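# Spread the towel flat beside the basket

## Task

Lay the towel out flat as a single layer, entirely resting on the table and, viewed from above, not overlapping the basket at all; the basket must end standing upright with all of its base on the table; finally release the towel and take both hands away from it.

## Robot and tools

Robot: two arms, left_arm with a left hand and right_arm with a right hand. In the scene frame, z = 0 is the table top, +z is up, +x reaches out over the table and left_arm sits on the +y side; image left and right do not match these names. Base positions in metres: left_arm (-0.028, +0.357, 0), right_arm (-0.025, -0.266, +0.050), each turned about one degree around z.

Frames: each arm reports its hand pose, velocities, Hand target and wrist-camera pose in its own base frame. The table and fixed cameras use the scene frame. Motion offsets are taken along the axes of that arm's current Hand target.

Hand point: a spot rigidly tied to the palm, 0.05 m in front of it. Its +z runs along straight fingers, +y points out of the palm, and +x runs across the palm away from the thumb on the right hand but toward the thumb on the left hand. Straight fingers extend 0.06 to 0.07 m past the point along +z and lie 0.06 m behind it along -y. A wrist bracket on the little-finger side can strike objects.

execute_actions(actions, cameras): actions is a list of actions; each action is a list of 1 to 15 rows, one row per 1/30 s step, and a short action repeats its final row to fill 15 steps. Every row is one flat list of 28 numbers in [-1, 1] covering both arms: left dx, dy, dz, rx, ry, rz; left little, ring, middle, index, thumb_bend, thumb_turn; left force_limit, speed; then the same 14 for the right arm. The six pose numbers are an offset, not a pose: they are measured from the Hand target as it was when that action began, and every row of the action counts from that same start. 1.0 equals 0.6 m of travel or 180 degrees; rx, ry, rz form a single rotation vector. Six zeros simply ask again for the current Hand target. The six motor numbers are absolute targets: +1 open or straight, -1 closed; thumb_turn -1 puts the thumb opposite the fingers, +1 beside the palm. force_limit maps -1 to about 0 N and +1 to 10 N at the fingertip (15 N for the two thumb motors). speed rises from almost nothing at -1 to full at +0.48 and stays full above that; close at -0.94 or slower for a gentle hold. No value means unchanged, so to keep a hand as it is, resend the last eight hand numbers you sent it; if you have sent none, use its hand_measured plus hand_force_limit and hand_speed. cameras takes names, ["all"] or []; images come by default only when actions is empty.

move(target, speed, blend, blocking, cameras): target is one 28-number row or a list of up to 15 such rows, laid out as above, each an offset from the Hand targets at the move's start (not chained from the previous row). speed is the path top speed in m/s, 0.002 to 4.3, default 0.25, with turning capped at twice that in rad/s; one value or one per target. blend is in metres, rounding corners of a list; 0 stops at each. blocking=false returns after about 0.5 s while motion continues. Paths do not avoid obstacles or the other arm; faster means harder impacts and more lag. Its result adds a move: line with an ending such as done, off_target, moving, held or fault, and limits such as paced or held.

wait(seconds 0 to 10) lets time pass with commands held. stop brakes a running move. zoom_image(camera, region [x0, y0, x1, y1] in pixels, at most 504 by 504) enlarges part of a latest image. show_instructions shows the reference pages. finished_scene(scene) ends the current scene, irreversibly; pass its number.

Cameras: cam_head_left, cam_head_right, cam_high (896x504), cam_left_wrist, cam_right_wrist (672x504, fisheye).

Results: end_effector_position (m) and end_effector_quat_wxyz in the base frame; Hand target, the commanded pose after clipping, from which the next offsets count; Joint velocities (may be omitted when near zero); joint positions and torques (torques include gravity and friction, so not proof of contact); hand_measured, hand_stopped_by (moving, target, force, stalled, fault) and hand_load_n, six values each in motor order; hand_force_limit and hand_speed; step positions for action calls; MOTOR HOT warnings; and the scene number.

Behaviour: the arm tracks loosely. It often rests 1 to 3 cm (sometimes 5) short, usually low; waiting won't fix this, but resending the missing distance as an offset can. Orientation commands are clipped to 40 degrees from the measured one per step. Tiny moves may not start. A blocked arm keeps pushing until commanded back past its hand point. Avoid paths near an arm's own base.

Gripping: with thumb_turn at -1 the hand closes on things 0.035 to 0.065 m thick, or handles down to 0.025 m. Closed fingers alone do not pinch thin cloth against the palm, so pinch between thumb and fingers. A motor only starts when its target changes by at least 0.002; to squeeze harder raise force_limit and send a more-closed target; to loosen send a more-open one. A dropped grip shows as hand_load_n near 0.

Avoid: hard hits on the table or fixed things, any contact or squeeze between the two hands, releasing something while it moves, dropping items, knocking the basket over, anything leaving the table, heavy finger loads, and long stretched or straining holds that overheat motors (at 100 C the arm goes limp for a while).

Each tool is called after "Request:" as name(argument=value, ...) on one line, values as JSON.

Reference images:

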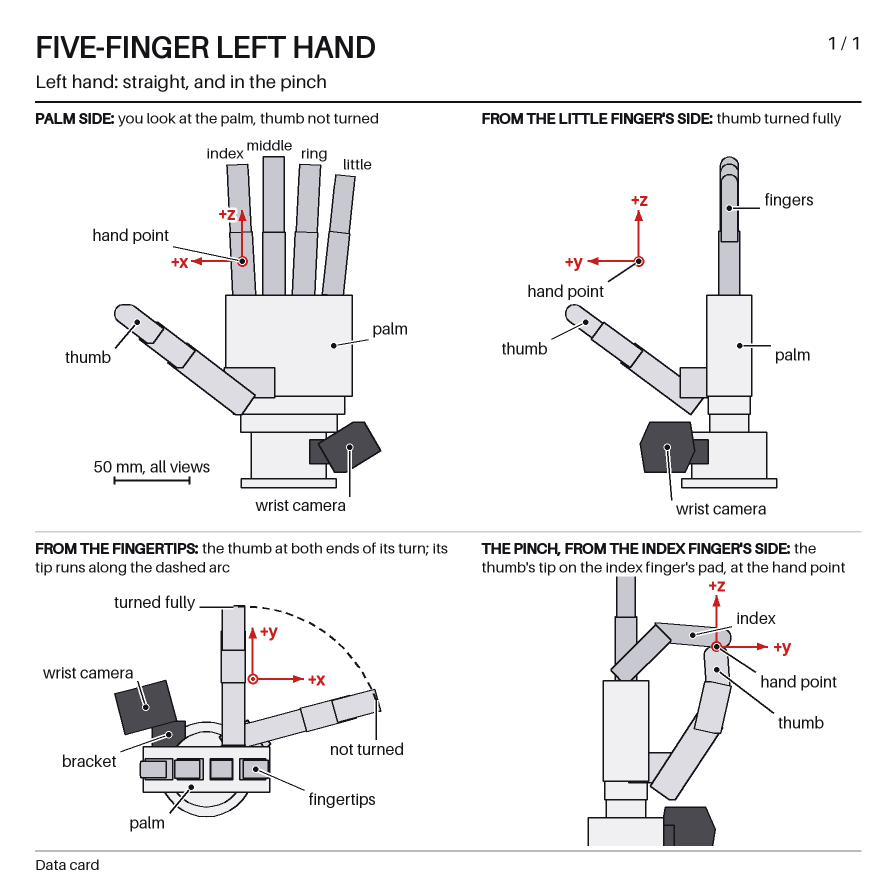

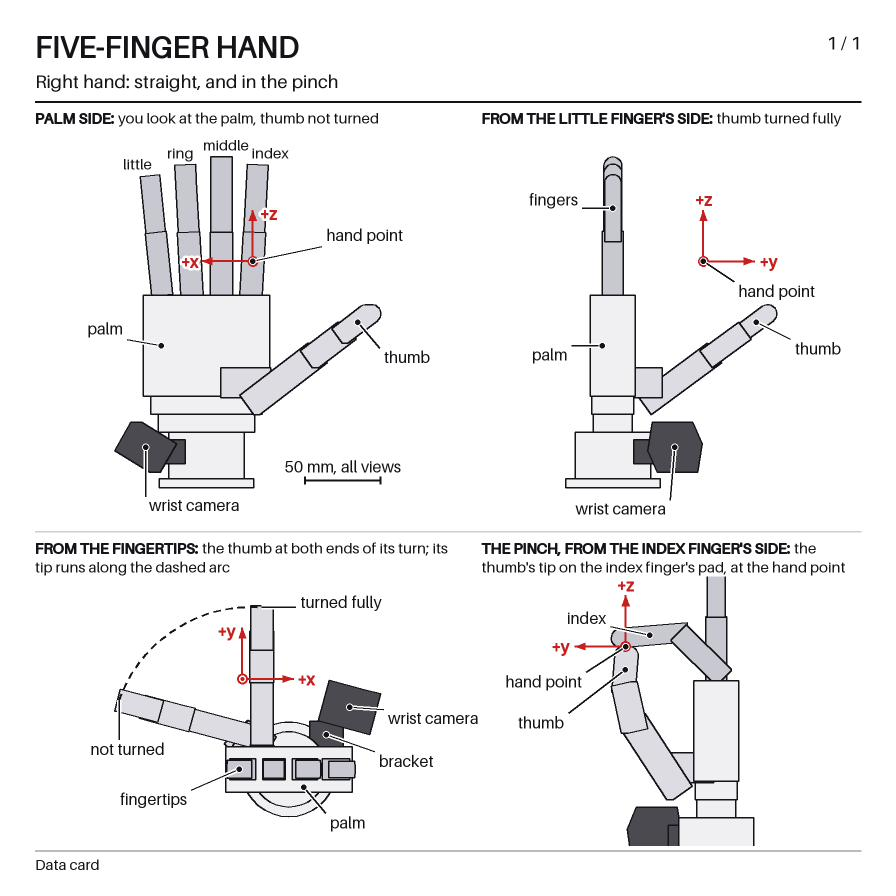

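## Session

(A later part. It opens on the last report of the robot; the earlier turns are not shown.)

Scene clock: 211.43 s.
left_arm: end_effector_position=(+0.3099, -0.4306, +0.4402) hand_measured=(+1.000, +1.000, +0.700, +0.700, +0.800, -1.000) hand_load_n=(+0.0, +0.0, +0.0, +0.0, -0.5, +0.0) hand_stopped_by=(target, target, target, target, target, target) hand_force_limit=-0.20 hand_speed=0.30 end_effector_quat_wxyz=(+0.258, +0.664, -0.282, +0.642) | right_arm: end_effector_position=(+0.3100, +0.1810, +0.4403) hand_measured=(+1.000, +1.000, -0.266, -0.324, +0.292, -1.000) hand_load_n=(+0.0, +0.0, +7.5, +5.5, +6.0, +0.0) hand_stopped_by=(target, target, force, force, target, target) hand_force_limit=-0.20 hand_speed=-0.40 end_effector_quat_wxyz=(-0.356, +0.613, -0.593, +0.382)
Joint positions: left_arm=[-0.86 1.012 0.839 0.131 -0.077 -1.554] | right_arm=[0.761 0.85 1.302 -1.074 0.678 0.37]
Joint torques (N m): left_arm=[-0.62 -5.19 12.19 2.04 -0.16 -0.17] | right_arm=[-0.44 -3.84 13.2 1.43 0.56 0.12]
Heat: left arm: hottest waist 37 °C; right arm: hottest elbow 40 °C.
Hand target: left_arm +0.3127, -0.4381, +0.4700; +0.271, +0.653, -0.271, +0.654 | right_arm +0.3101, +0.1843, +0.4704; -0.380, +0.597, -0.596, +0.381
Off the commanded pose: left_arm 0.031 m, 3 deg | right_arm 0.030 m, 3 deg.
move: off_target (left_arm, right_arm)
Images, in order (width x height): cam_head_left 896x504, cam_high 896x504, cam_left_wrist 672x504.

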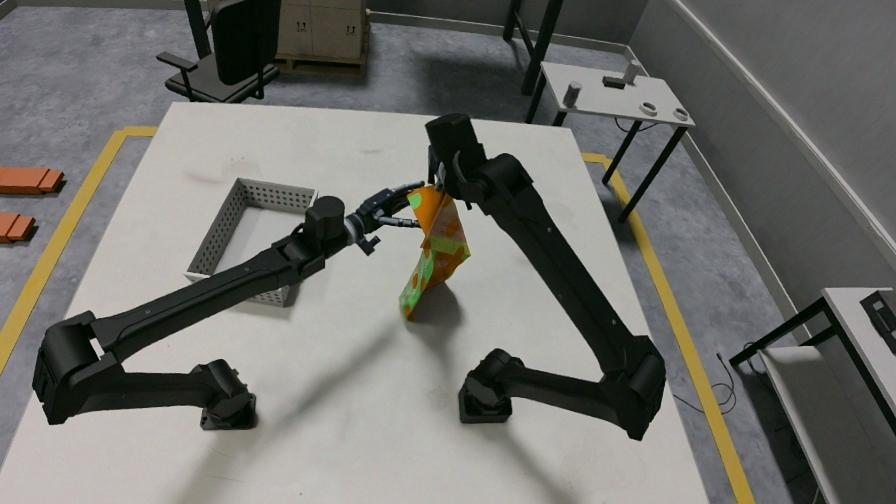

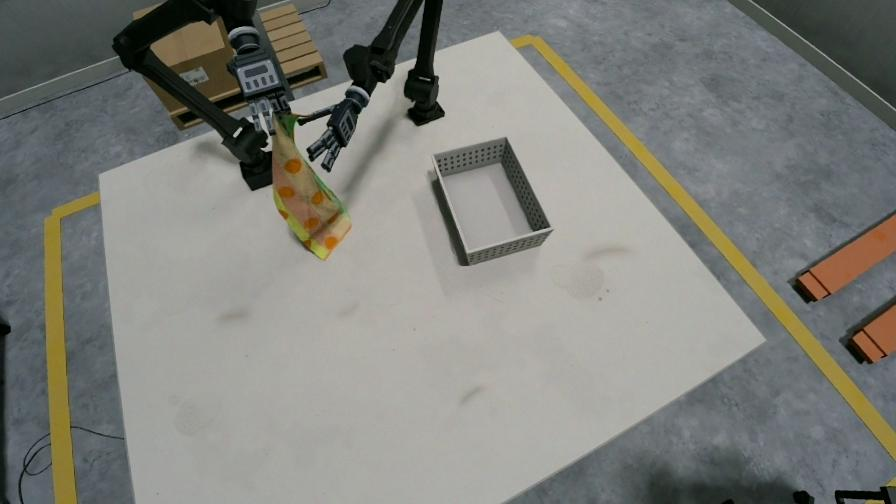

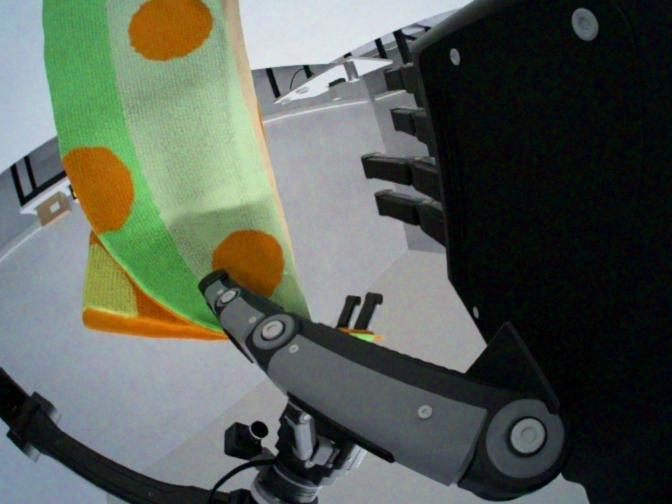

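Request:
move(target=[[0,0.0118,-0.105,0,0,0,1,1,0.7,0.7,1,-1,-0.2,0.3,0,0,0,0,0,0,1,1,-0.6,-0.6,0.29,-1,-0.2,-0.4],[-0.008,0.035,-0.035,0,0,0,1,1,0.7,0.7,1,-1,-0.2,0.3,0,0,0,0,0,0,1,1,-0.6,-0.6,0.29,-1,-0.2,-0.4]], speed=0.1, cameras=["cam_high","cam_head_left","cam_left_wrist"])

Request:
zoom_image(camera="cam_high", region=[250, 60, 380, 170])

Request:
zoom_image(camera="cam_head_left", region=[370, 150, 480, 260])

Scene clock: 216.17 s.
left_arm: end_effector_position=(+0.2827, -0.4331, +0.4242) hand_measured=(+1.000, +1.000, +0.700, +0.700, +1.000, -1.000) hand_load_n=(+0.0, +0.0, +0.0, -0.5, +0.0, -0.5) hand_stopped_by=(target, target, target, target, target, target) hand_force_limit=-0.20 hand_speed=0.30 end_effector_quat_wxyz=(+0.251, +0.672, -0.288, +0.634) | right_arm: end_effector_position=(+0.3100, +0.1810, +0.4403) hand_measured=(+1.000, +1.000, -0.266, -0.324, +0.292, -1.000) hand_load_n=(+0.0, +0.0, +7.5, +5.5, +6.0, +0.0) hand_stopped_by=(target, target, force, force, target, target) hand_force_limit=-0.20 hand_speed=-0.40 end_effector_quat_wxyz=(-0.356, +0.613, -0.593, +0.382)
Joint positions: left_arm=[-0.931 0.969 0.793 0.105 -0.148 -1.554] | right_arm=[0.761 0.85 1.302 -1.074 0.678 0.37]
Joint torques (N m): left_arm=[-1.14 -5.42 12.1 2.76 -0.16 -0.21] | right_arm=[-0.03 -4.01 13.26 1.39 0.54 0.13]
Heat: left arm: hottest waist 37 °C; right arm: hottest elbow 40 °C.
Hand target: left_arm +0.2830, -0.4380, +0.4652; +0.271, +0.653, -0.271, +0.654 | right_arm +0.3101, +0.1843, +0.4704; -0.380, +0.597, -0.596, +0.381
Off the commanded pose: left_arm 0.041 m, 4 deg | right_arm 0.030 m, 3 deg.
move: off_target (left_arm, right_arm)
Images, in order (width x height): cam_head_left 896x504, cam_high 896x504, cam_left_wrist 672x504.

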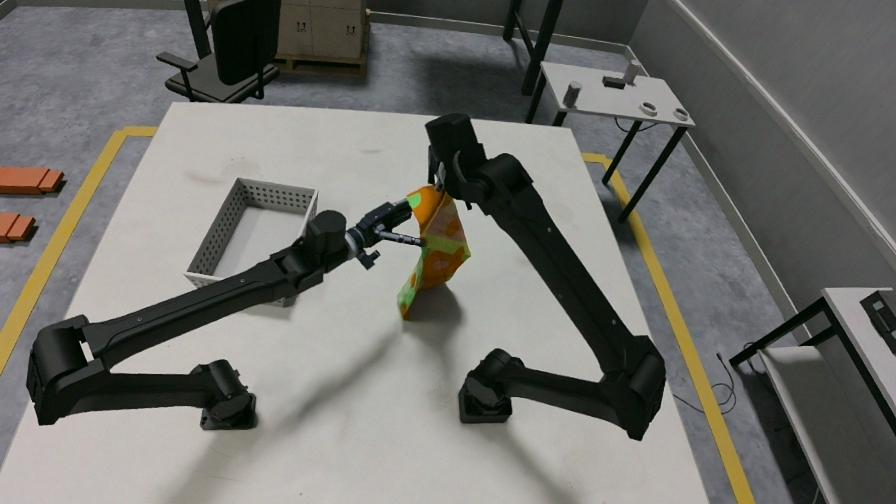

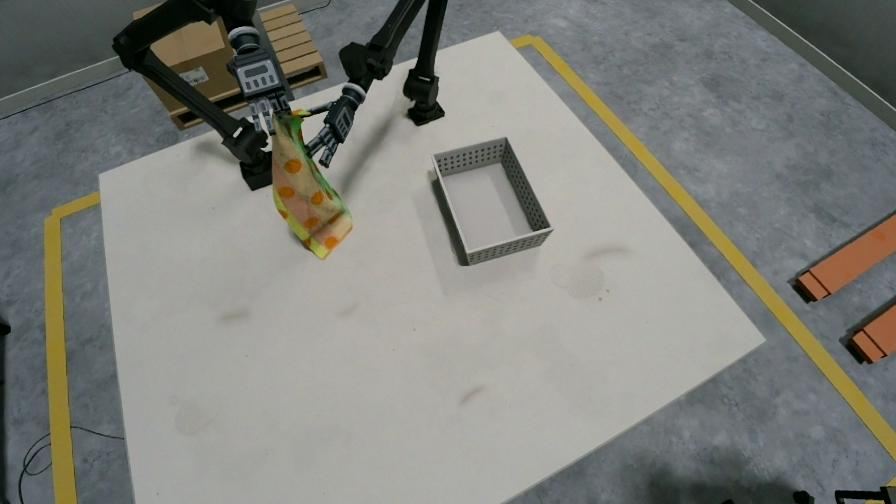

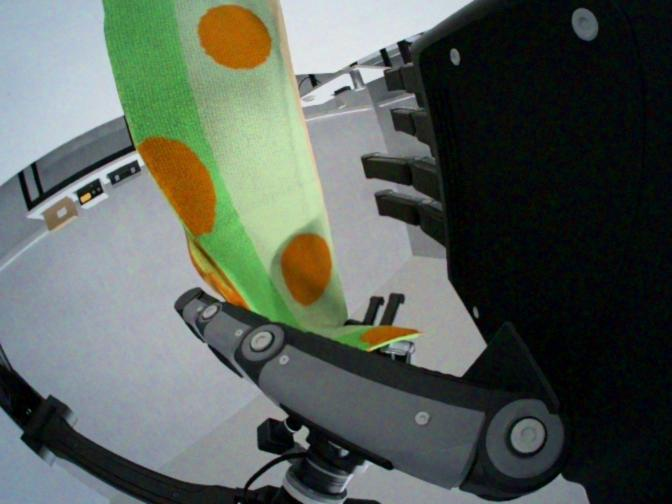

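Scaled by 3.877 from the camera's 896x504 image, which has a finer 1280x720 frame.

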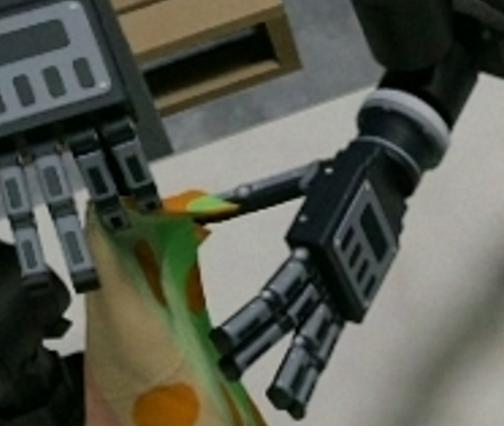

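Scaled by 4.582 from the camera's 896x504 image, which has a finer 1280x720 frame.

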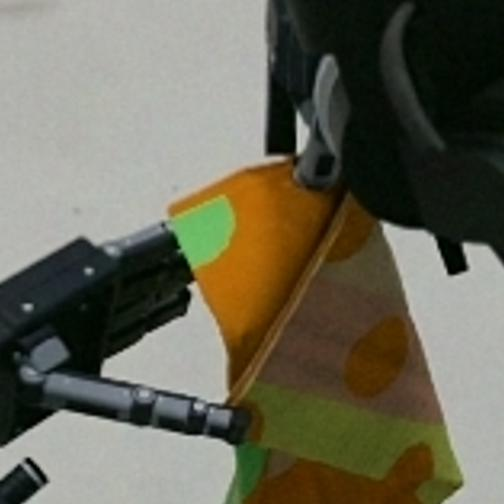

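Request:
move(target=[0.025,-0.0117,-0.0117,0,0,0,1,1,0.7,0.7,1,-1,-0.2,0.3,0,0,0,0,0,0,1,1,-0.6,-0.6,0.29,-1,-0.2,-0.4], speed=0.1, cameras=["cam_high","cam_head_left","cam_left_wrist","cam_right_wrist"])

Request:
zoom_image(camera="cam_high", region=[250, 60, 380, 170])

Request:
zoom_image(camera="cam_head_left", region=[370, 150, 480, 260])

Scene clock: 221.07 s.
left_arm: end_effector_position=(+0.2795, -0.4303, +0.4432) hand_measured=(+1.000, +1.000, +0.700, +0.700, +1.000, -1.000) hand_load_n=(+0.0, +0.0, +0.0, +0.0, +0.0, -0.5) hand_stopped_by=(target, target, target, target, target, target) hand_force_limit=-0.20 hand_speed=0.30 end_effector_quat_wxyz=(+0.259, +0.665, -0.287, +0.640) | right_arm: end_effector_position=(+0.3100, +0.1810, +0.4403) hand_measured=(+1.000, +1.000, -0.266, -0.324, +0.292, -1.000) hand_load_n=(-0.5, +0.0, +7.5, +5.5, +6.0, +0.0) hand_stopped_by=(target, target, force, force, target, target) hand_force_limit=-0.20 hand_speed=-0.40 end_effector_quat_wxyz=(-0.356, +0.613, -0.593, +0.382)
Joint positions: left_arm=[-0.928 0.952 0.817 0.087 -0.137 -1.554] | right_arm=[0.761 0.85 1.302 -1.074 0.678 0.37]
Joint torques (N m): left_arm=[0.32 -5.95 12.29 1.65 0.07 -0.25] | right_arm=[-0.32 -4.01 13.31 1.48 0.55 0.09]
Heat: left arm: hottest waist 37 °C; right arm: hottest elbow 41 °C.
Hand target: left_arm +0.2828, -0.4281, +0.4806; +0.271, +0.652, -0.271, +0.654 | right_arm +0.3101, +0.1843, +0.4704; -0.380, +0.597, -0.596, +0.381
Off the commanded pose: left_arm 0.037 m, 3 deg | right_arm 0.030 m, 3 deg.
move: off_target (left_arm, right_arm)
Images, in order (width x height): cam_head_left 896x504, cam_high 896x504, cam_left_wrist 672x504, cam_right_wrist 672x504.

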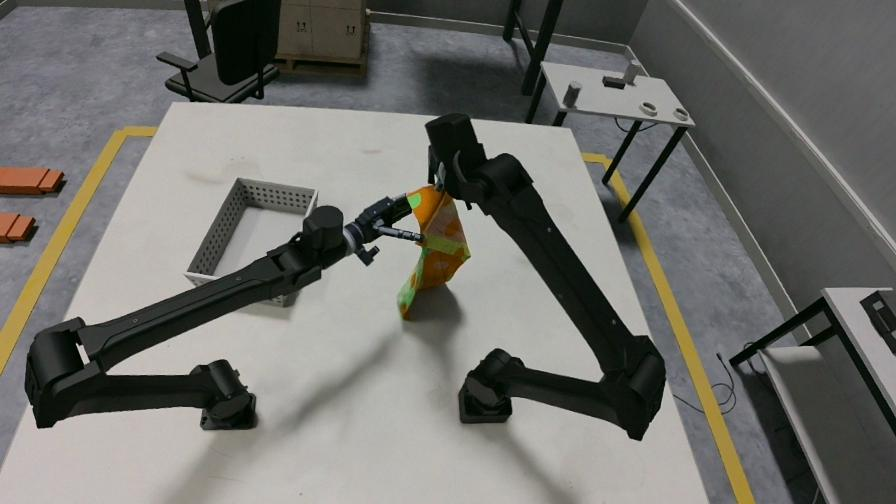

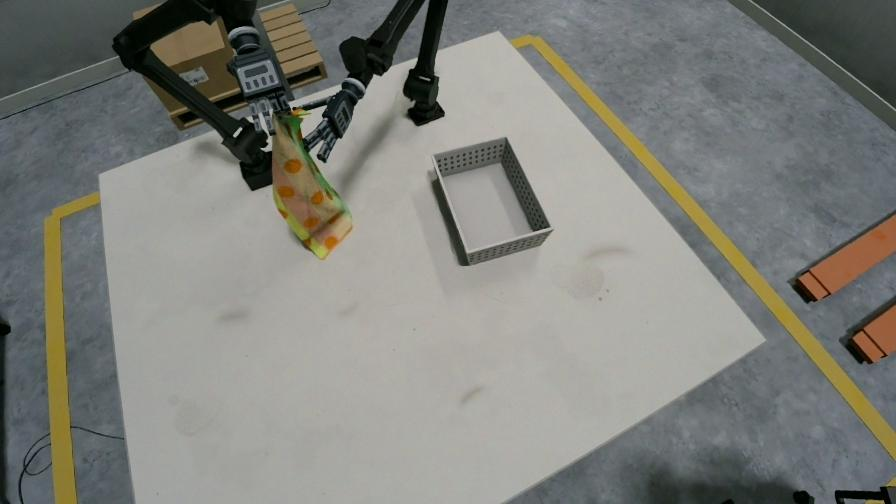

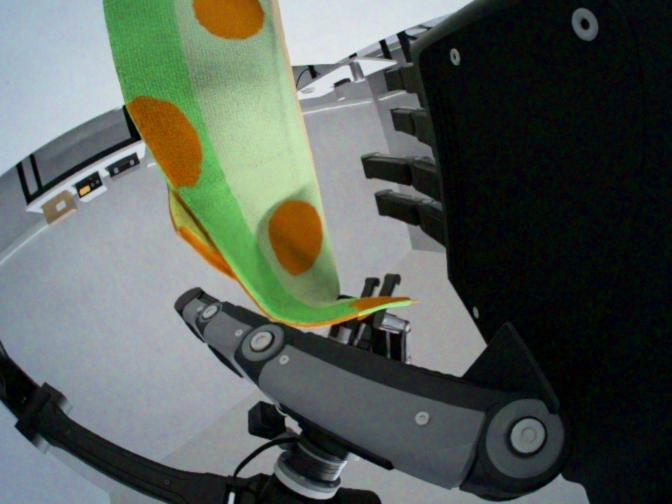

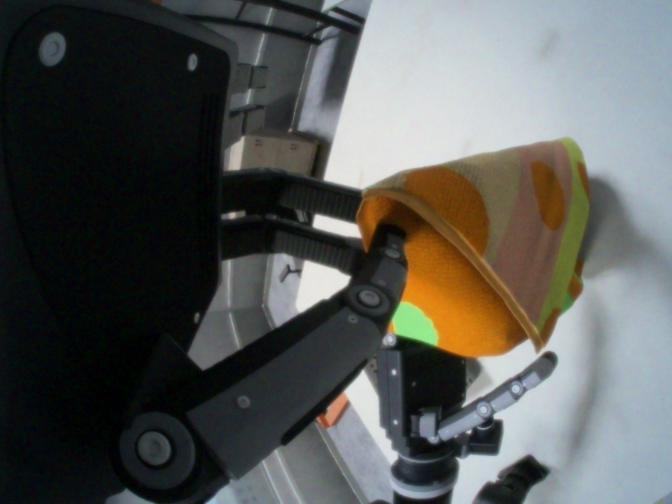

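Scaled by 3.877 from the camera's 896x504 image, which has a finer 1280x720 frame.

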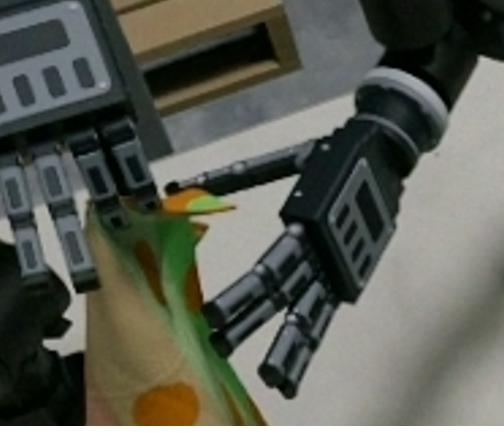

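Scaled by 4.582 from the camera's 896x504 image, which has a finer 1280x720 frame.

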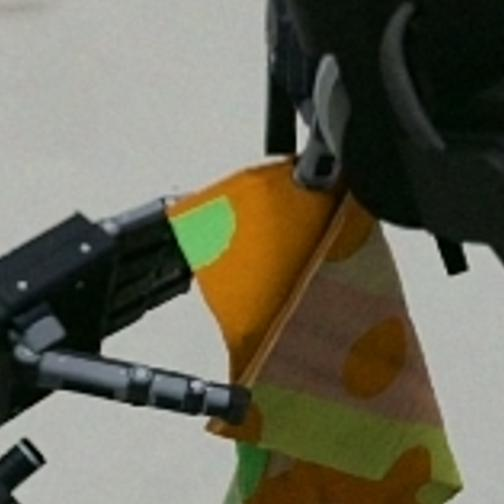

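Request:
move(target=[0,0,0,0,0,0,1,1,0.7,0.7,0.3,-1,-0.2,0.0,0,0,0,0,0,0,1,1,-0.6,-0.6,0.29,-1,-0.2,-0.4], speed=0.1, cameras=["cam_high","cam_head_left","cam_left_wrist","cam_right_wrist"])

Request:
zoom_image(camera="cam_high", region=[250, 60, 380, 170])

Request:
zoom_image(camera="cam_head_left", region=[370, 150, 480, 260])

Scene clock: 222.60 s.
left_arm: end_effector_position=(+0.2794, -0.4303, +0.4432) hand_measured=(+1.000, +1.000, +0.700, +0.700, +0.300, -1.000) hand_load_n=(+0.0, +0.0, +0.0, +0.0, +0.0, +0.0) hand_stopped_by=(target, target, target, target, target, target) hand_force_limit=-0.20 hand_speed=0.00 end_effector_quat_wxyz=(+0.259, +0.665, -0.287, +0.640) | right_arm: end_effector_position=(+0.3100, +0.1810, +0.4403) hand_measured=(+1.000, +1.000, -0.266, -0.324, +0.292, -1.000) hand_load_n=(+0.0, +0.0, +7.5, +5.5, +6.0, +0.0) hand_stopped_by=(target, target, force, force, target, target) hand_force_limit=-0.20 hand_speed=-0.40 end_effector_quat_wxyz=(-0.356, +0.613, -0.593, +0.382)
Joint positions: left_arm=[-0.928 0.952 0.817 0.087 -0.136 -1.554] | right_arm=[0.761 0.85 1.302 -1.074 0.678 0.37]
Joint torques (N m): left_arm=[0.38 -5.71 12.27 1.48 0.04 -0.23] | right_arm=[-0.32 -3.9 13.35 1.43 0.53 0.1]
Heat: left arm: hottest elbow 38 °C; right arm: hottest elbow 41 °C.
Hand target: left_arm +0.2828, -0.4281, +0.4806; +0.271, +0.652, -0.271, +0.654 | right_arm +0.3101, +0.1843, +0.4704; -0.380, +0.597, -0.596, +0.381
Off the commanded pose: left_arm 0.038 m, 3 deg | right_arm 0.030 m, 3 deg.
move: off_target (left_arm, right_arm)
Images, in order (width x height): cam_head_left 896x504, cam_high 896x504, cam_left_wrist 672x504, cam_right_wrist 672x504.

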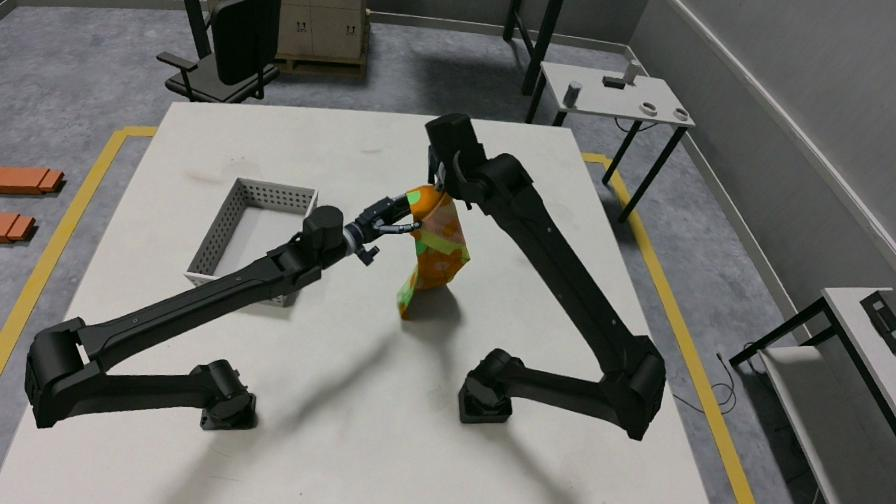

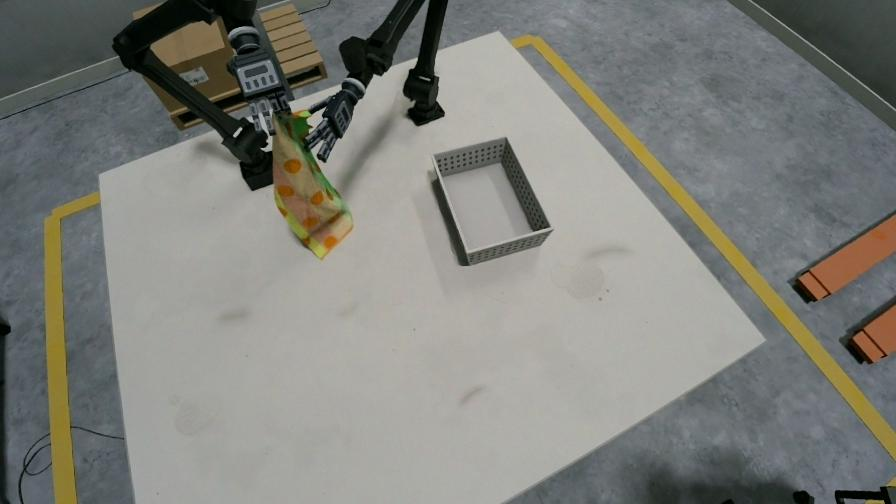

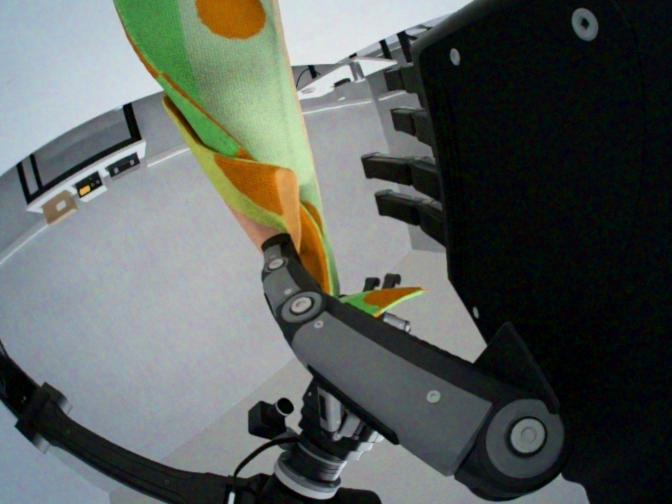

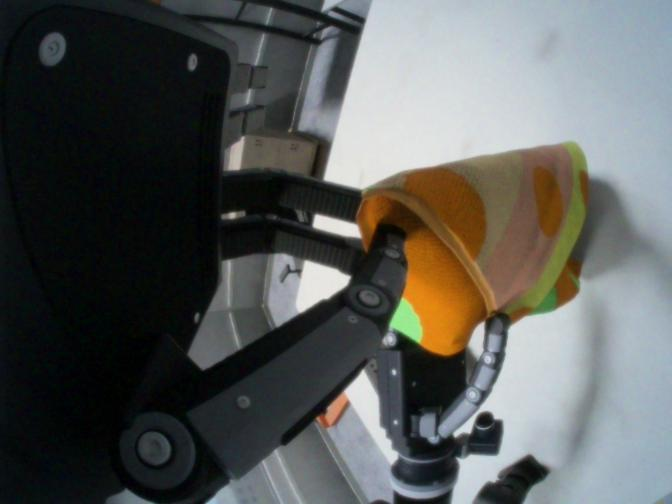

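Scaled by 3.877 from the camera's 896x504 image, which has a finer 1280x720 frame.

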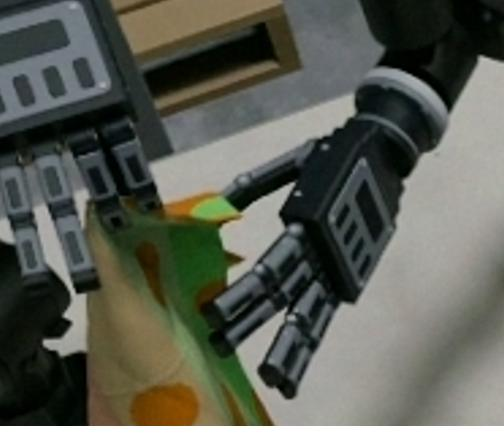

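Scaled by 4.582 from the camera's 896x504 image, which has a finer 1280x720 frame.

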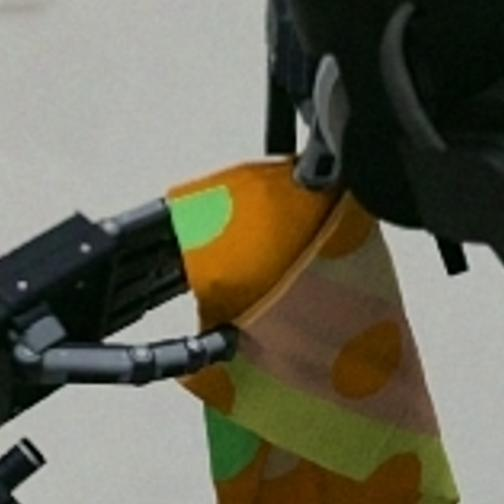

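Request:
move(target=[[0,0,0,0,0,0,1,1,0.7,0.7,0.9,-1,-0.2,0.3,0,0,0,0,0,0,1,1,-0.6,-0.6,0.29,-1,-0.2,-0.4],[0.0167,-0.035,-0.105,0,0,0,1,1,0.7,0.7,0.9,-1,-0.2,0.3,0,0,0,0,0,0,1,1,-0.6,-0.6,0.29,-1,-0.2,-0.4],[0.0167,-0.0455,-0.0175,0,0,0,1,1,0.7,0.7,0.8,-1,-0.2,0.3,0,0,0,0,0,0,1,1,-0.6,-0.6,0.29,-1,-0.2,-0.4]], speed=0.1, cameras=["cam_high","cam_head_left","cam_left_wrist","cam_right_wrist"])

Request:
zoom_image(camera="cam_high", region=[250, 60, 380, 170])

Request:
zoom_image(camera="cam_head_left", region=[370, 150, 480, 260])

Scene clock: 228.43 s.
left_arm: end_effector_position=(+0.2894, -0.4002, +0.4493) hand_measured=(+1.000, +1.000, +0.700, +0.700, +0.800, -1.000) hand_load_n=(+0.0, +0.0, +0.0, +0.0, +0.0, +0.0) hand_stopped_by=(target, target, target, target, target, target) hand_force_limit=-0.20 hand_speed=0.30 end_effector_quat_wxyz=(+0.256, +0.672, -0.288, +0.632) | right_arm: end_effector_position=(+0.3100, +0.1810, +0.4403) hand_measured=(+1.000, +1.000, -0.266, -0.324, +0.292, -1.000) hand_load_n=(+0.0, +0.0, +7.0, +5.5, +6.0, +0.0) hand_stopped_by=(target, target, force, force, target, target) hand_force_limit=-0.20 hand_speed=-0.40 end_effector_quat_wxyz=(-0.356, +0.613, -0.593, +0.382)
Joint positions: left_arm=[-0.84 0.895 0.816 0.009 -0.05 -1.554] | right_arm=[0.761 0.85 1.302 -1.074 0.678 0.37]
Joint torques (N m): left_arm=[-0.15 -3.66 12.51 2.66 0.03 -0.24] | right_arm=[0.15 -3.9 13.39 1.44 0.55 0.11]
Heat: left arm: hottest elbow 38 °C; right arm: hottest elbow 41 °C.
Hand target: left_arm +0.2948, -0.4014, +0.4904; +0.271, +0.653, -0.271, +0.654 | right_arm +0.3101, +0.1843, +0.4704; -0.380, +0.597, -0.596, +0.381
Off the commanded pose: left_arm 0.042 m, 4 deg | right_arm 0.030 m, 3 deg.
move: off_target (left_arm, right_arm); target 3's new numbers were sent with left_arm's hand 0.042 m and 4 deg from that target
Images, in order (width x height): cam_head_left 896x504, cam_high 896x504, cam_left_wrist 672x504, cam_right_wrist 672x504.

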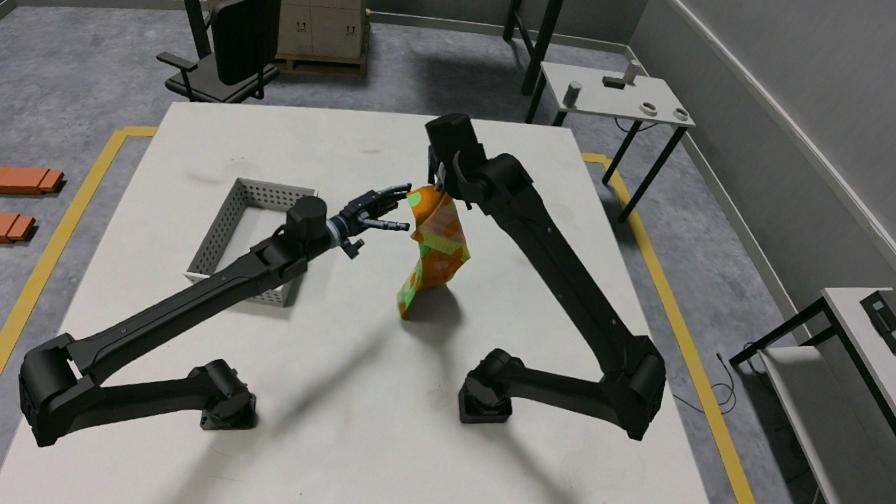

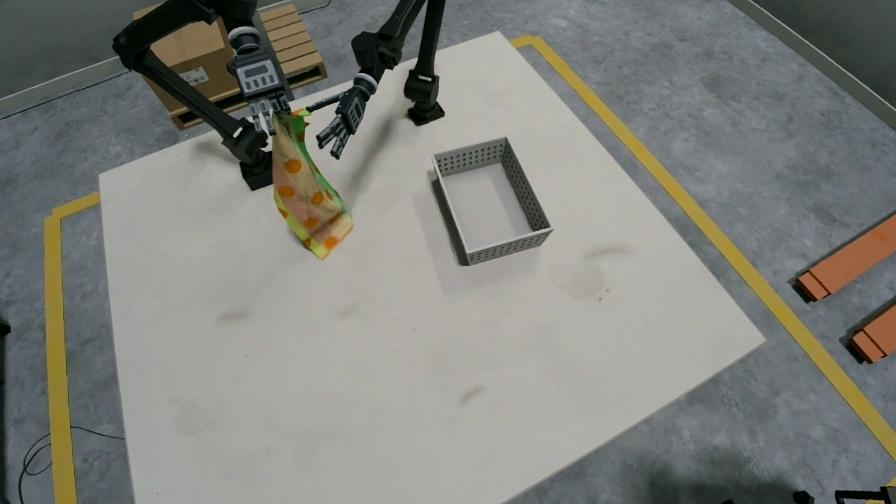

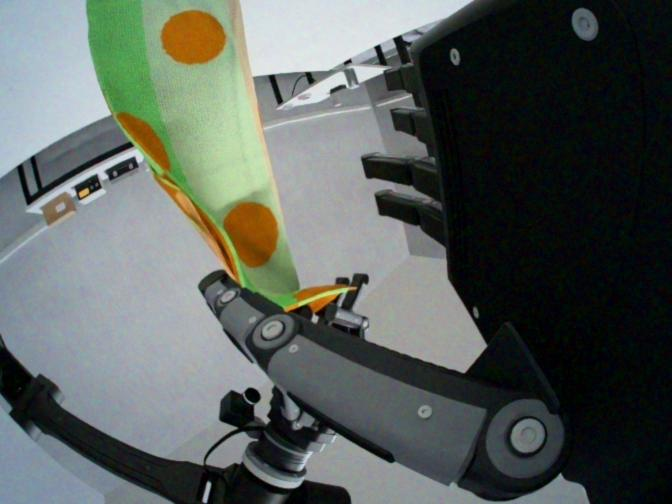

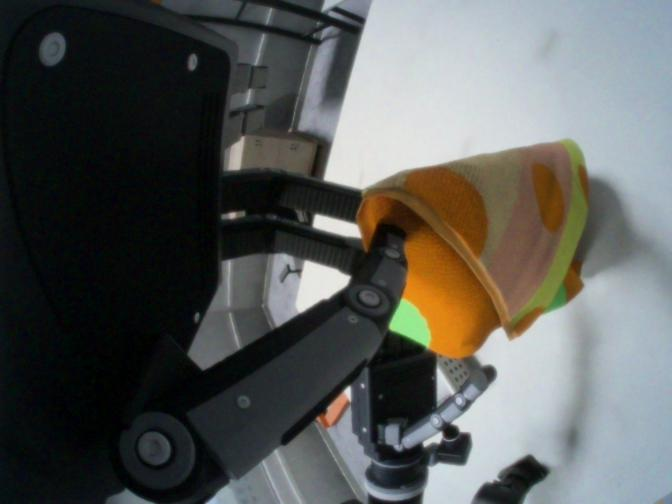

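Scaled by 3.877 from the camera's 896x504 image, which has a finer 1280x720 frame.

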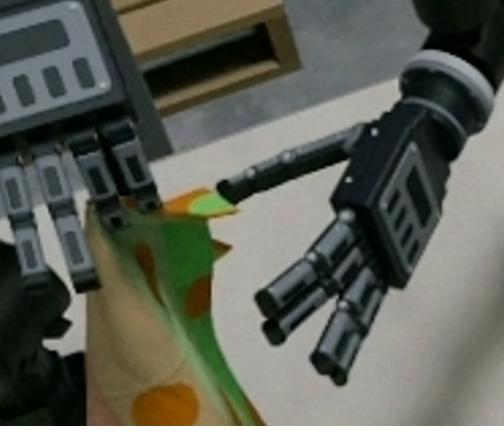

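Scaled by 4.582 from the camera's 896x504 image, which has a finer 1280x720 frame.

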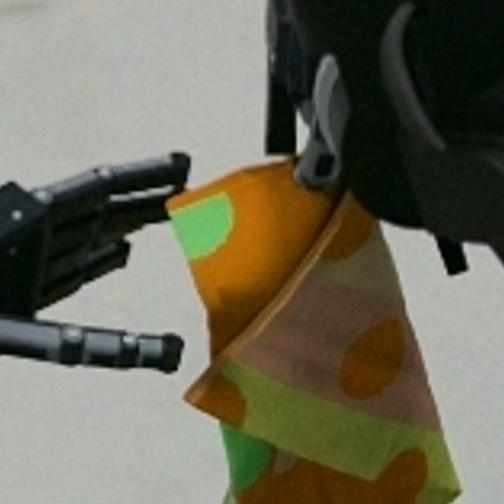

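Request:
move(target=[0.02,0.0327,0.0327,0,0,0,1,1,0.7,0.7,0.8,-1,-0.2,0.3,0,0,0,0,0,0,1,1,-0.6,-0.6,0.29,-1,-0.2,-0.4], speed=0.1, cameras=["cam_high","cam_head_left","cam_left_wrist","cam_right_wrist"])

Request:
zoom_image(camera="cam_high", region=[250, 60, 380, 170])

Request:
zoom_image(camera="cam_head_left", region=[370, 150, 480, 260])

Scene clock: 232.00 s.
left_arm: end_effector_position=(+0.2930, -0.4239, +0.4652) hand_measured=(+1.000, +1.000, +0.700, +0.700, +0.800, -1.000) hand_load_n=(+0.0, +0.0, +0.0, +0.5, +0.0, +0.0) hand_stopped_by=(target, target, target, target, target, target) hand_force_limit=-0.20 hand_speed=0.30 end_effector_quat_wxyz=(+0.255, +0.669, -0.286, +0.637) | right_arm: end_effector_position=(+0.3100, +0.1810, +0.4403) hand_measured=(+1.000, +1.000, -0.266, -0.324, +0.292, -1.000) hand_load_n=(+0.0, +0.0, +7.0, +5.5, +6.0, -0.5) hand_stopped_by=(target, target, force, force, target, target) hand_force_limit=-0.20 hand_speed=-0.40 end_effector_quat_wxyz=(-0.356, +0.613, -0.593, +0.382)
Joint positions: left_arm=[-0.886 0.953 0.883 0.009 -0.102 -1.554] | right_arm=[0.761 0.85 1.302 -1.074 0.678 0.37]
Joint torques (N m): left_arm=[-1.08 -4.48 12.44 2.52 -0.18 -0.22] | right_arm=[-0.21 -3.66 13.26 1.4 0.54 0.09]
Heat: left arm: hottest elbow 39 °C; right arm: hottest elbow 41 °C.
Hand target: left_arm +0.2949, -0.4291, +0.5022; +0.271, +0.653, -0.271, +0.654 | right_arm +0.3101, +0.1843, +0.4704; -0.380, +0.597, -0.596, +0.381
Off the commanded pose: left_arm 0.038 m, 4 deg | right_arm 0.030 m, 3 deg.
move: off_target (left_arm, right_arm)
Images, in order (width x height): cam_head_left 896x504, cam_high 896x504, cam_left_wrist 672x504, cam_right_wrist 672x504.

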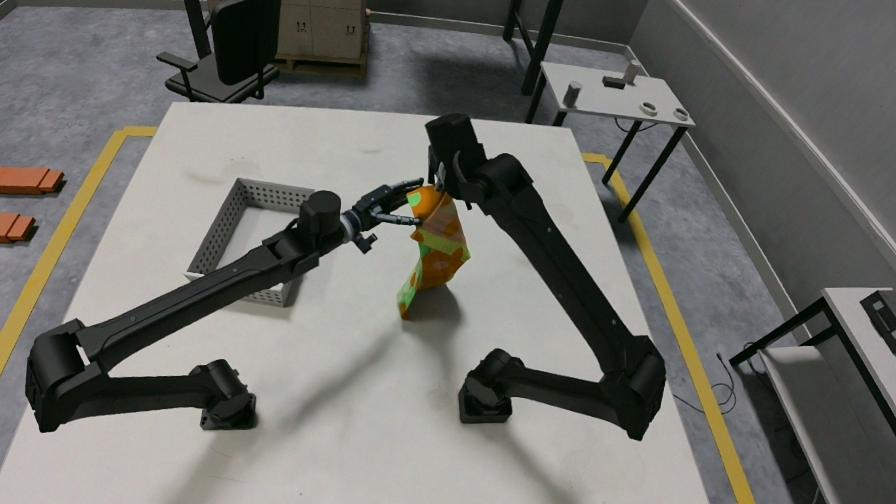

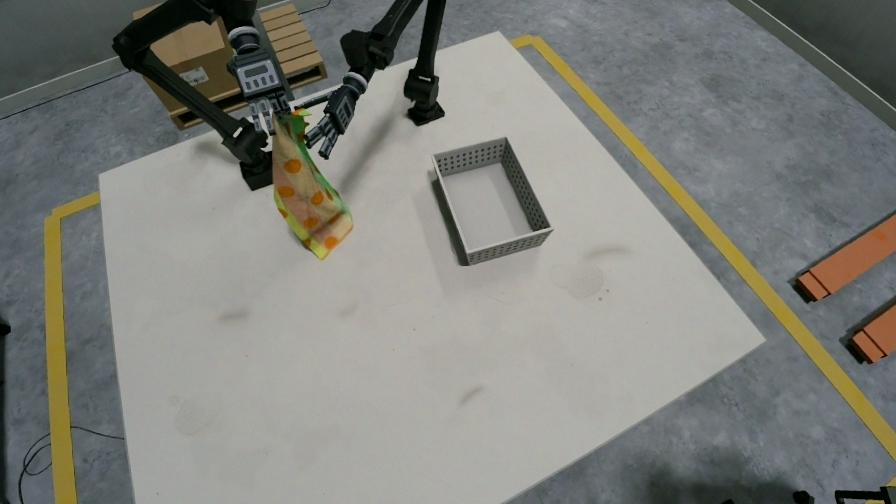

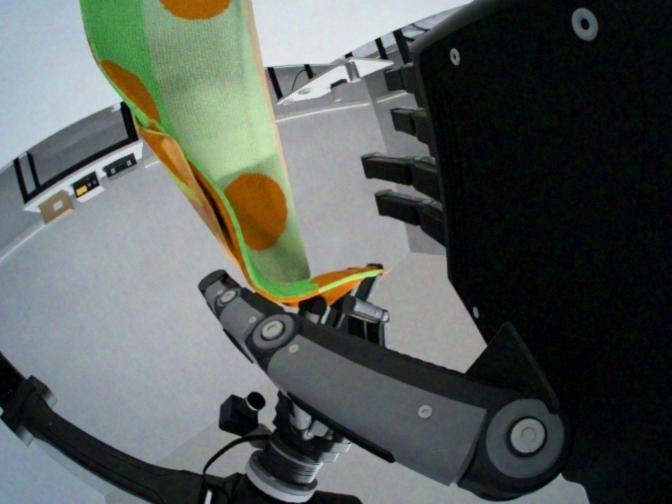

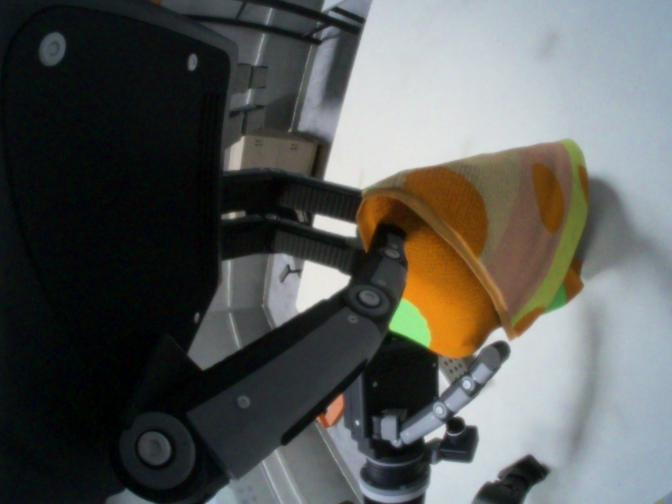

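Scaled by 3.877 from the camera's 896x504 image, which has a finer 1280x720 frame.

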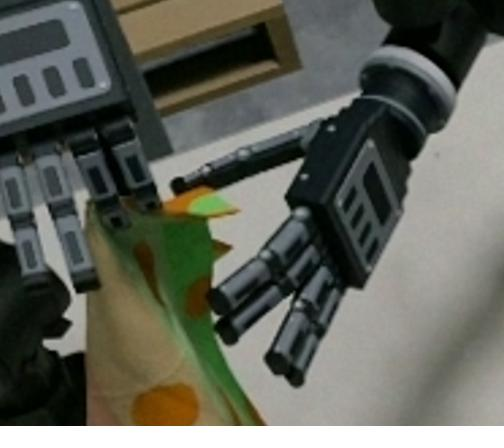

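Scaled by 4.582 from the camera's 896x504 image, which has a finer 1280x720 frame.

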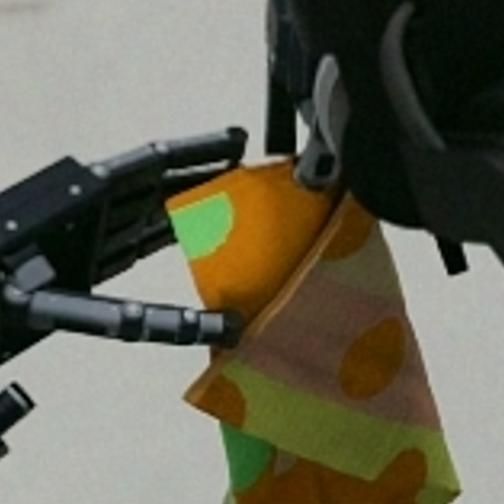

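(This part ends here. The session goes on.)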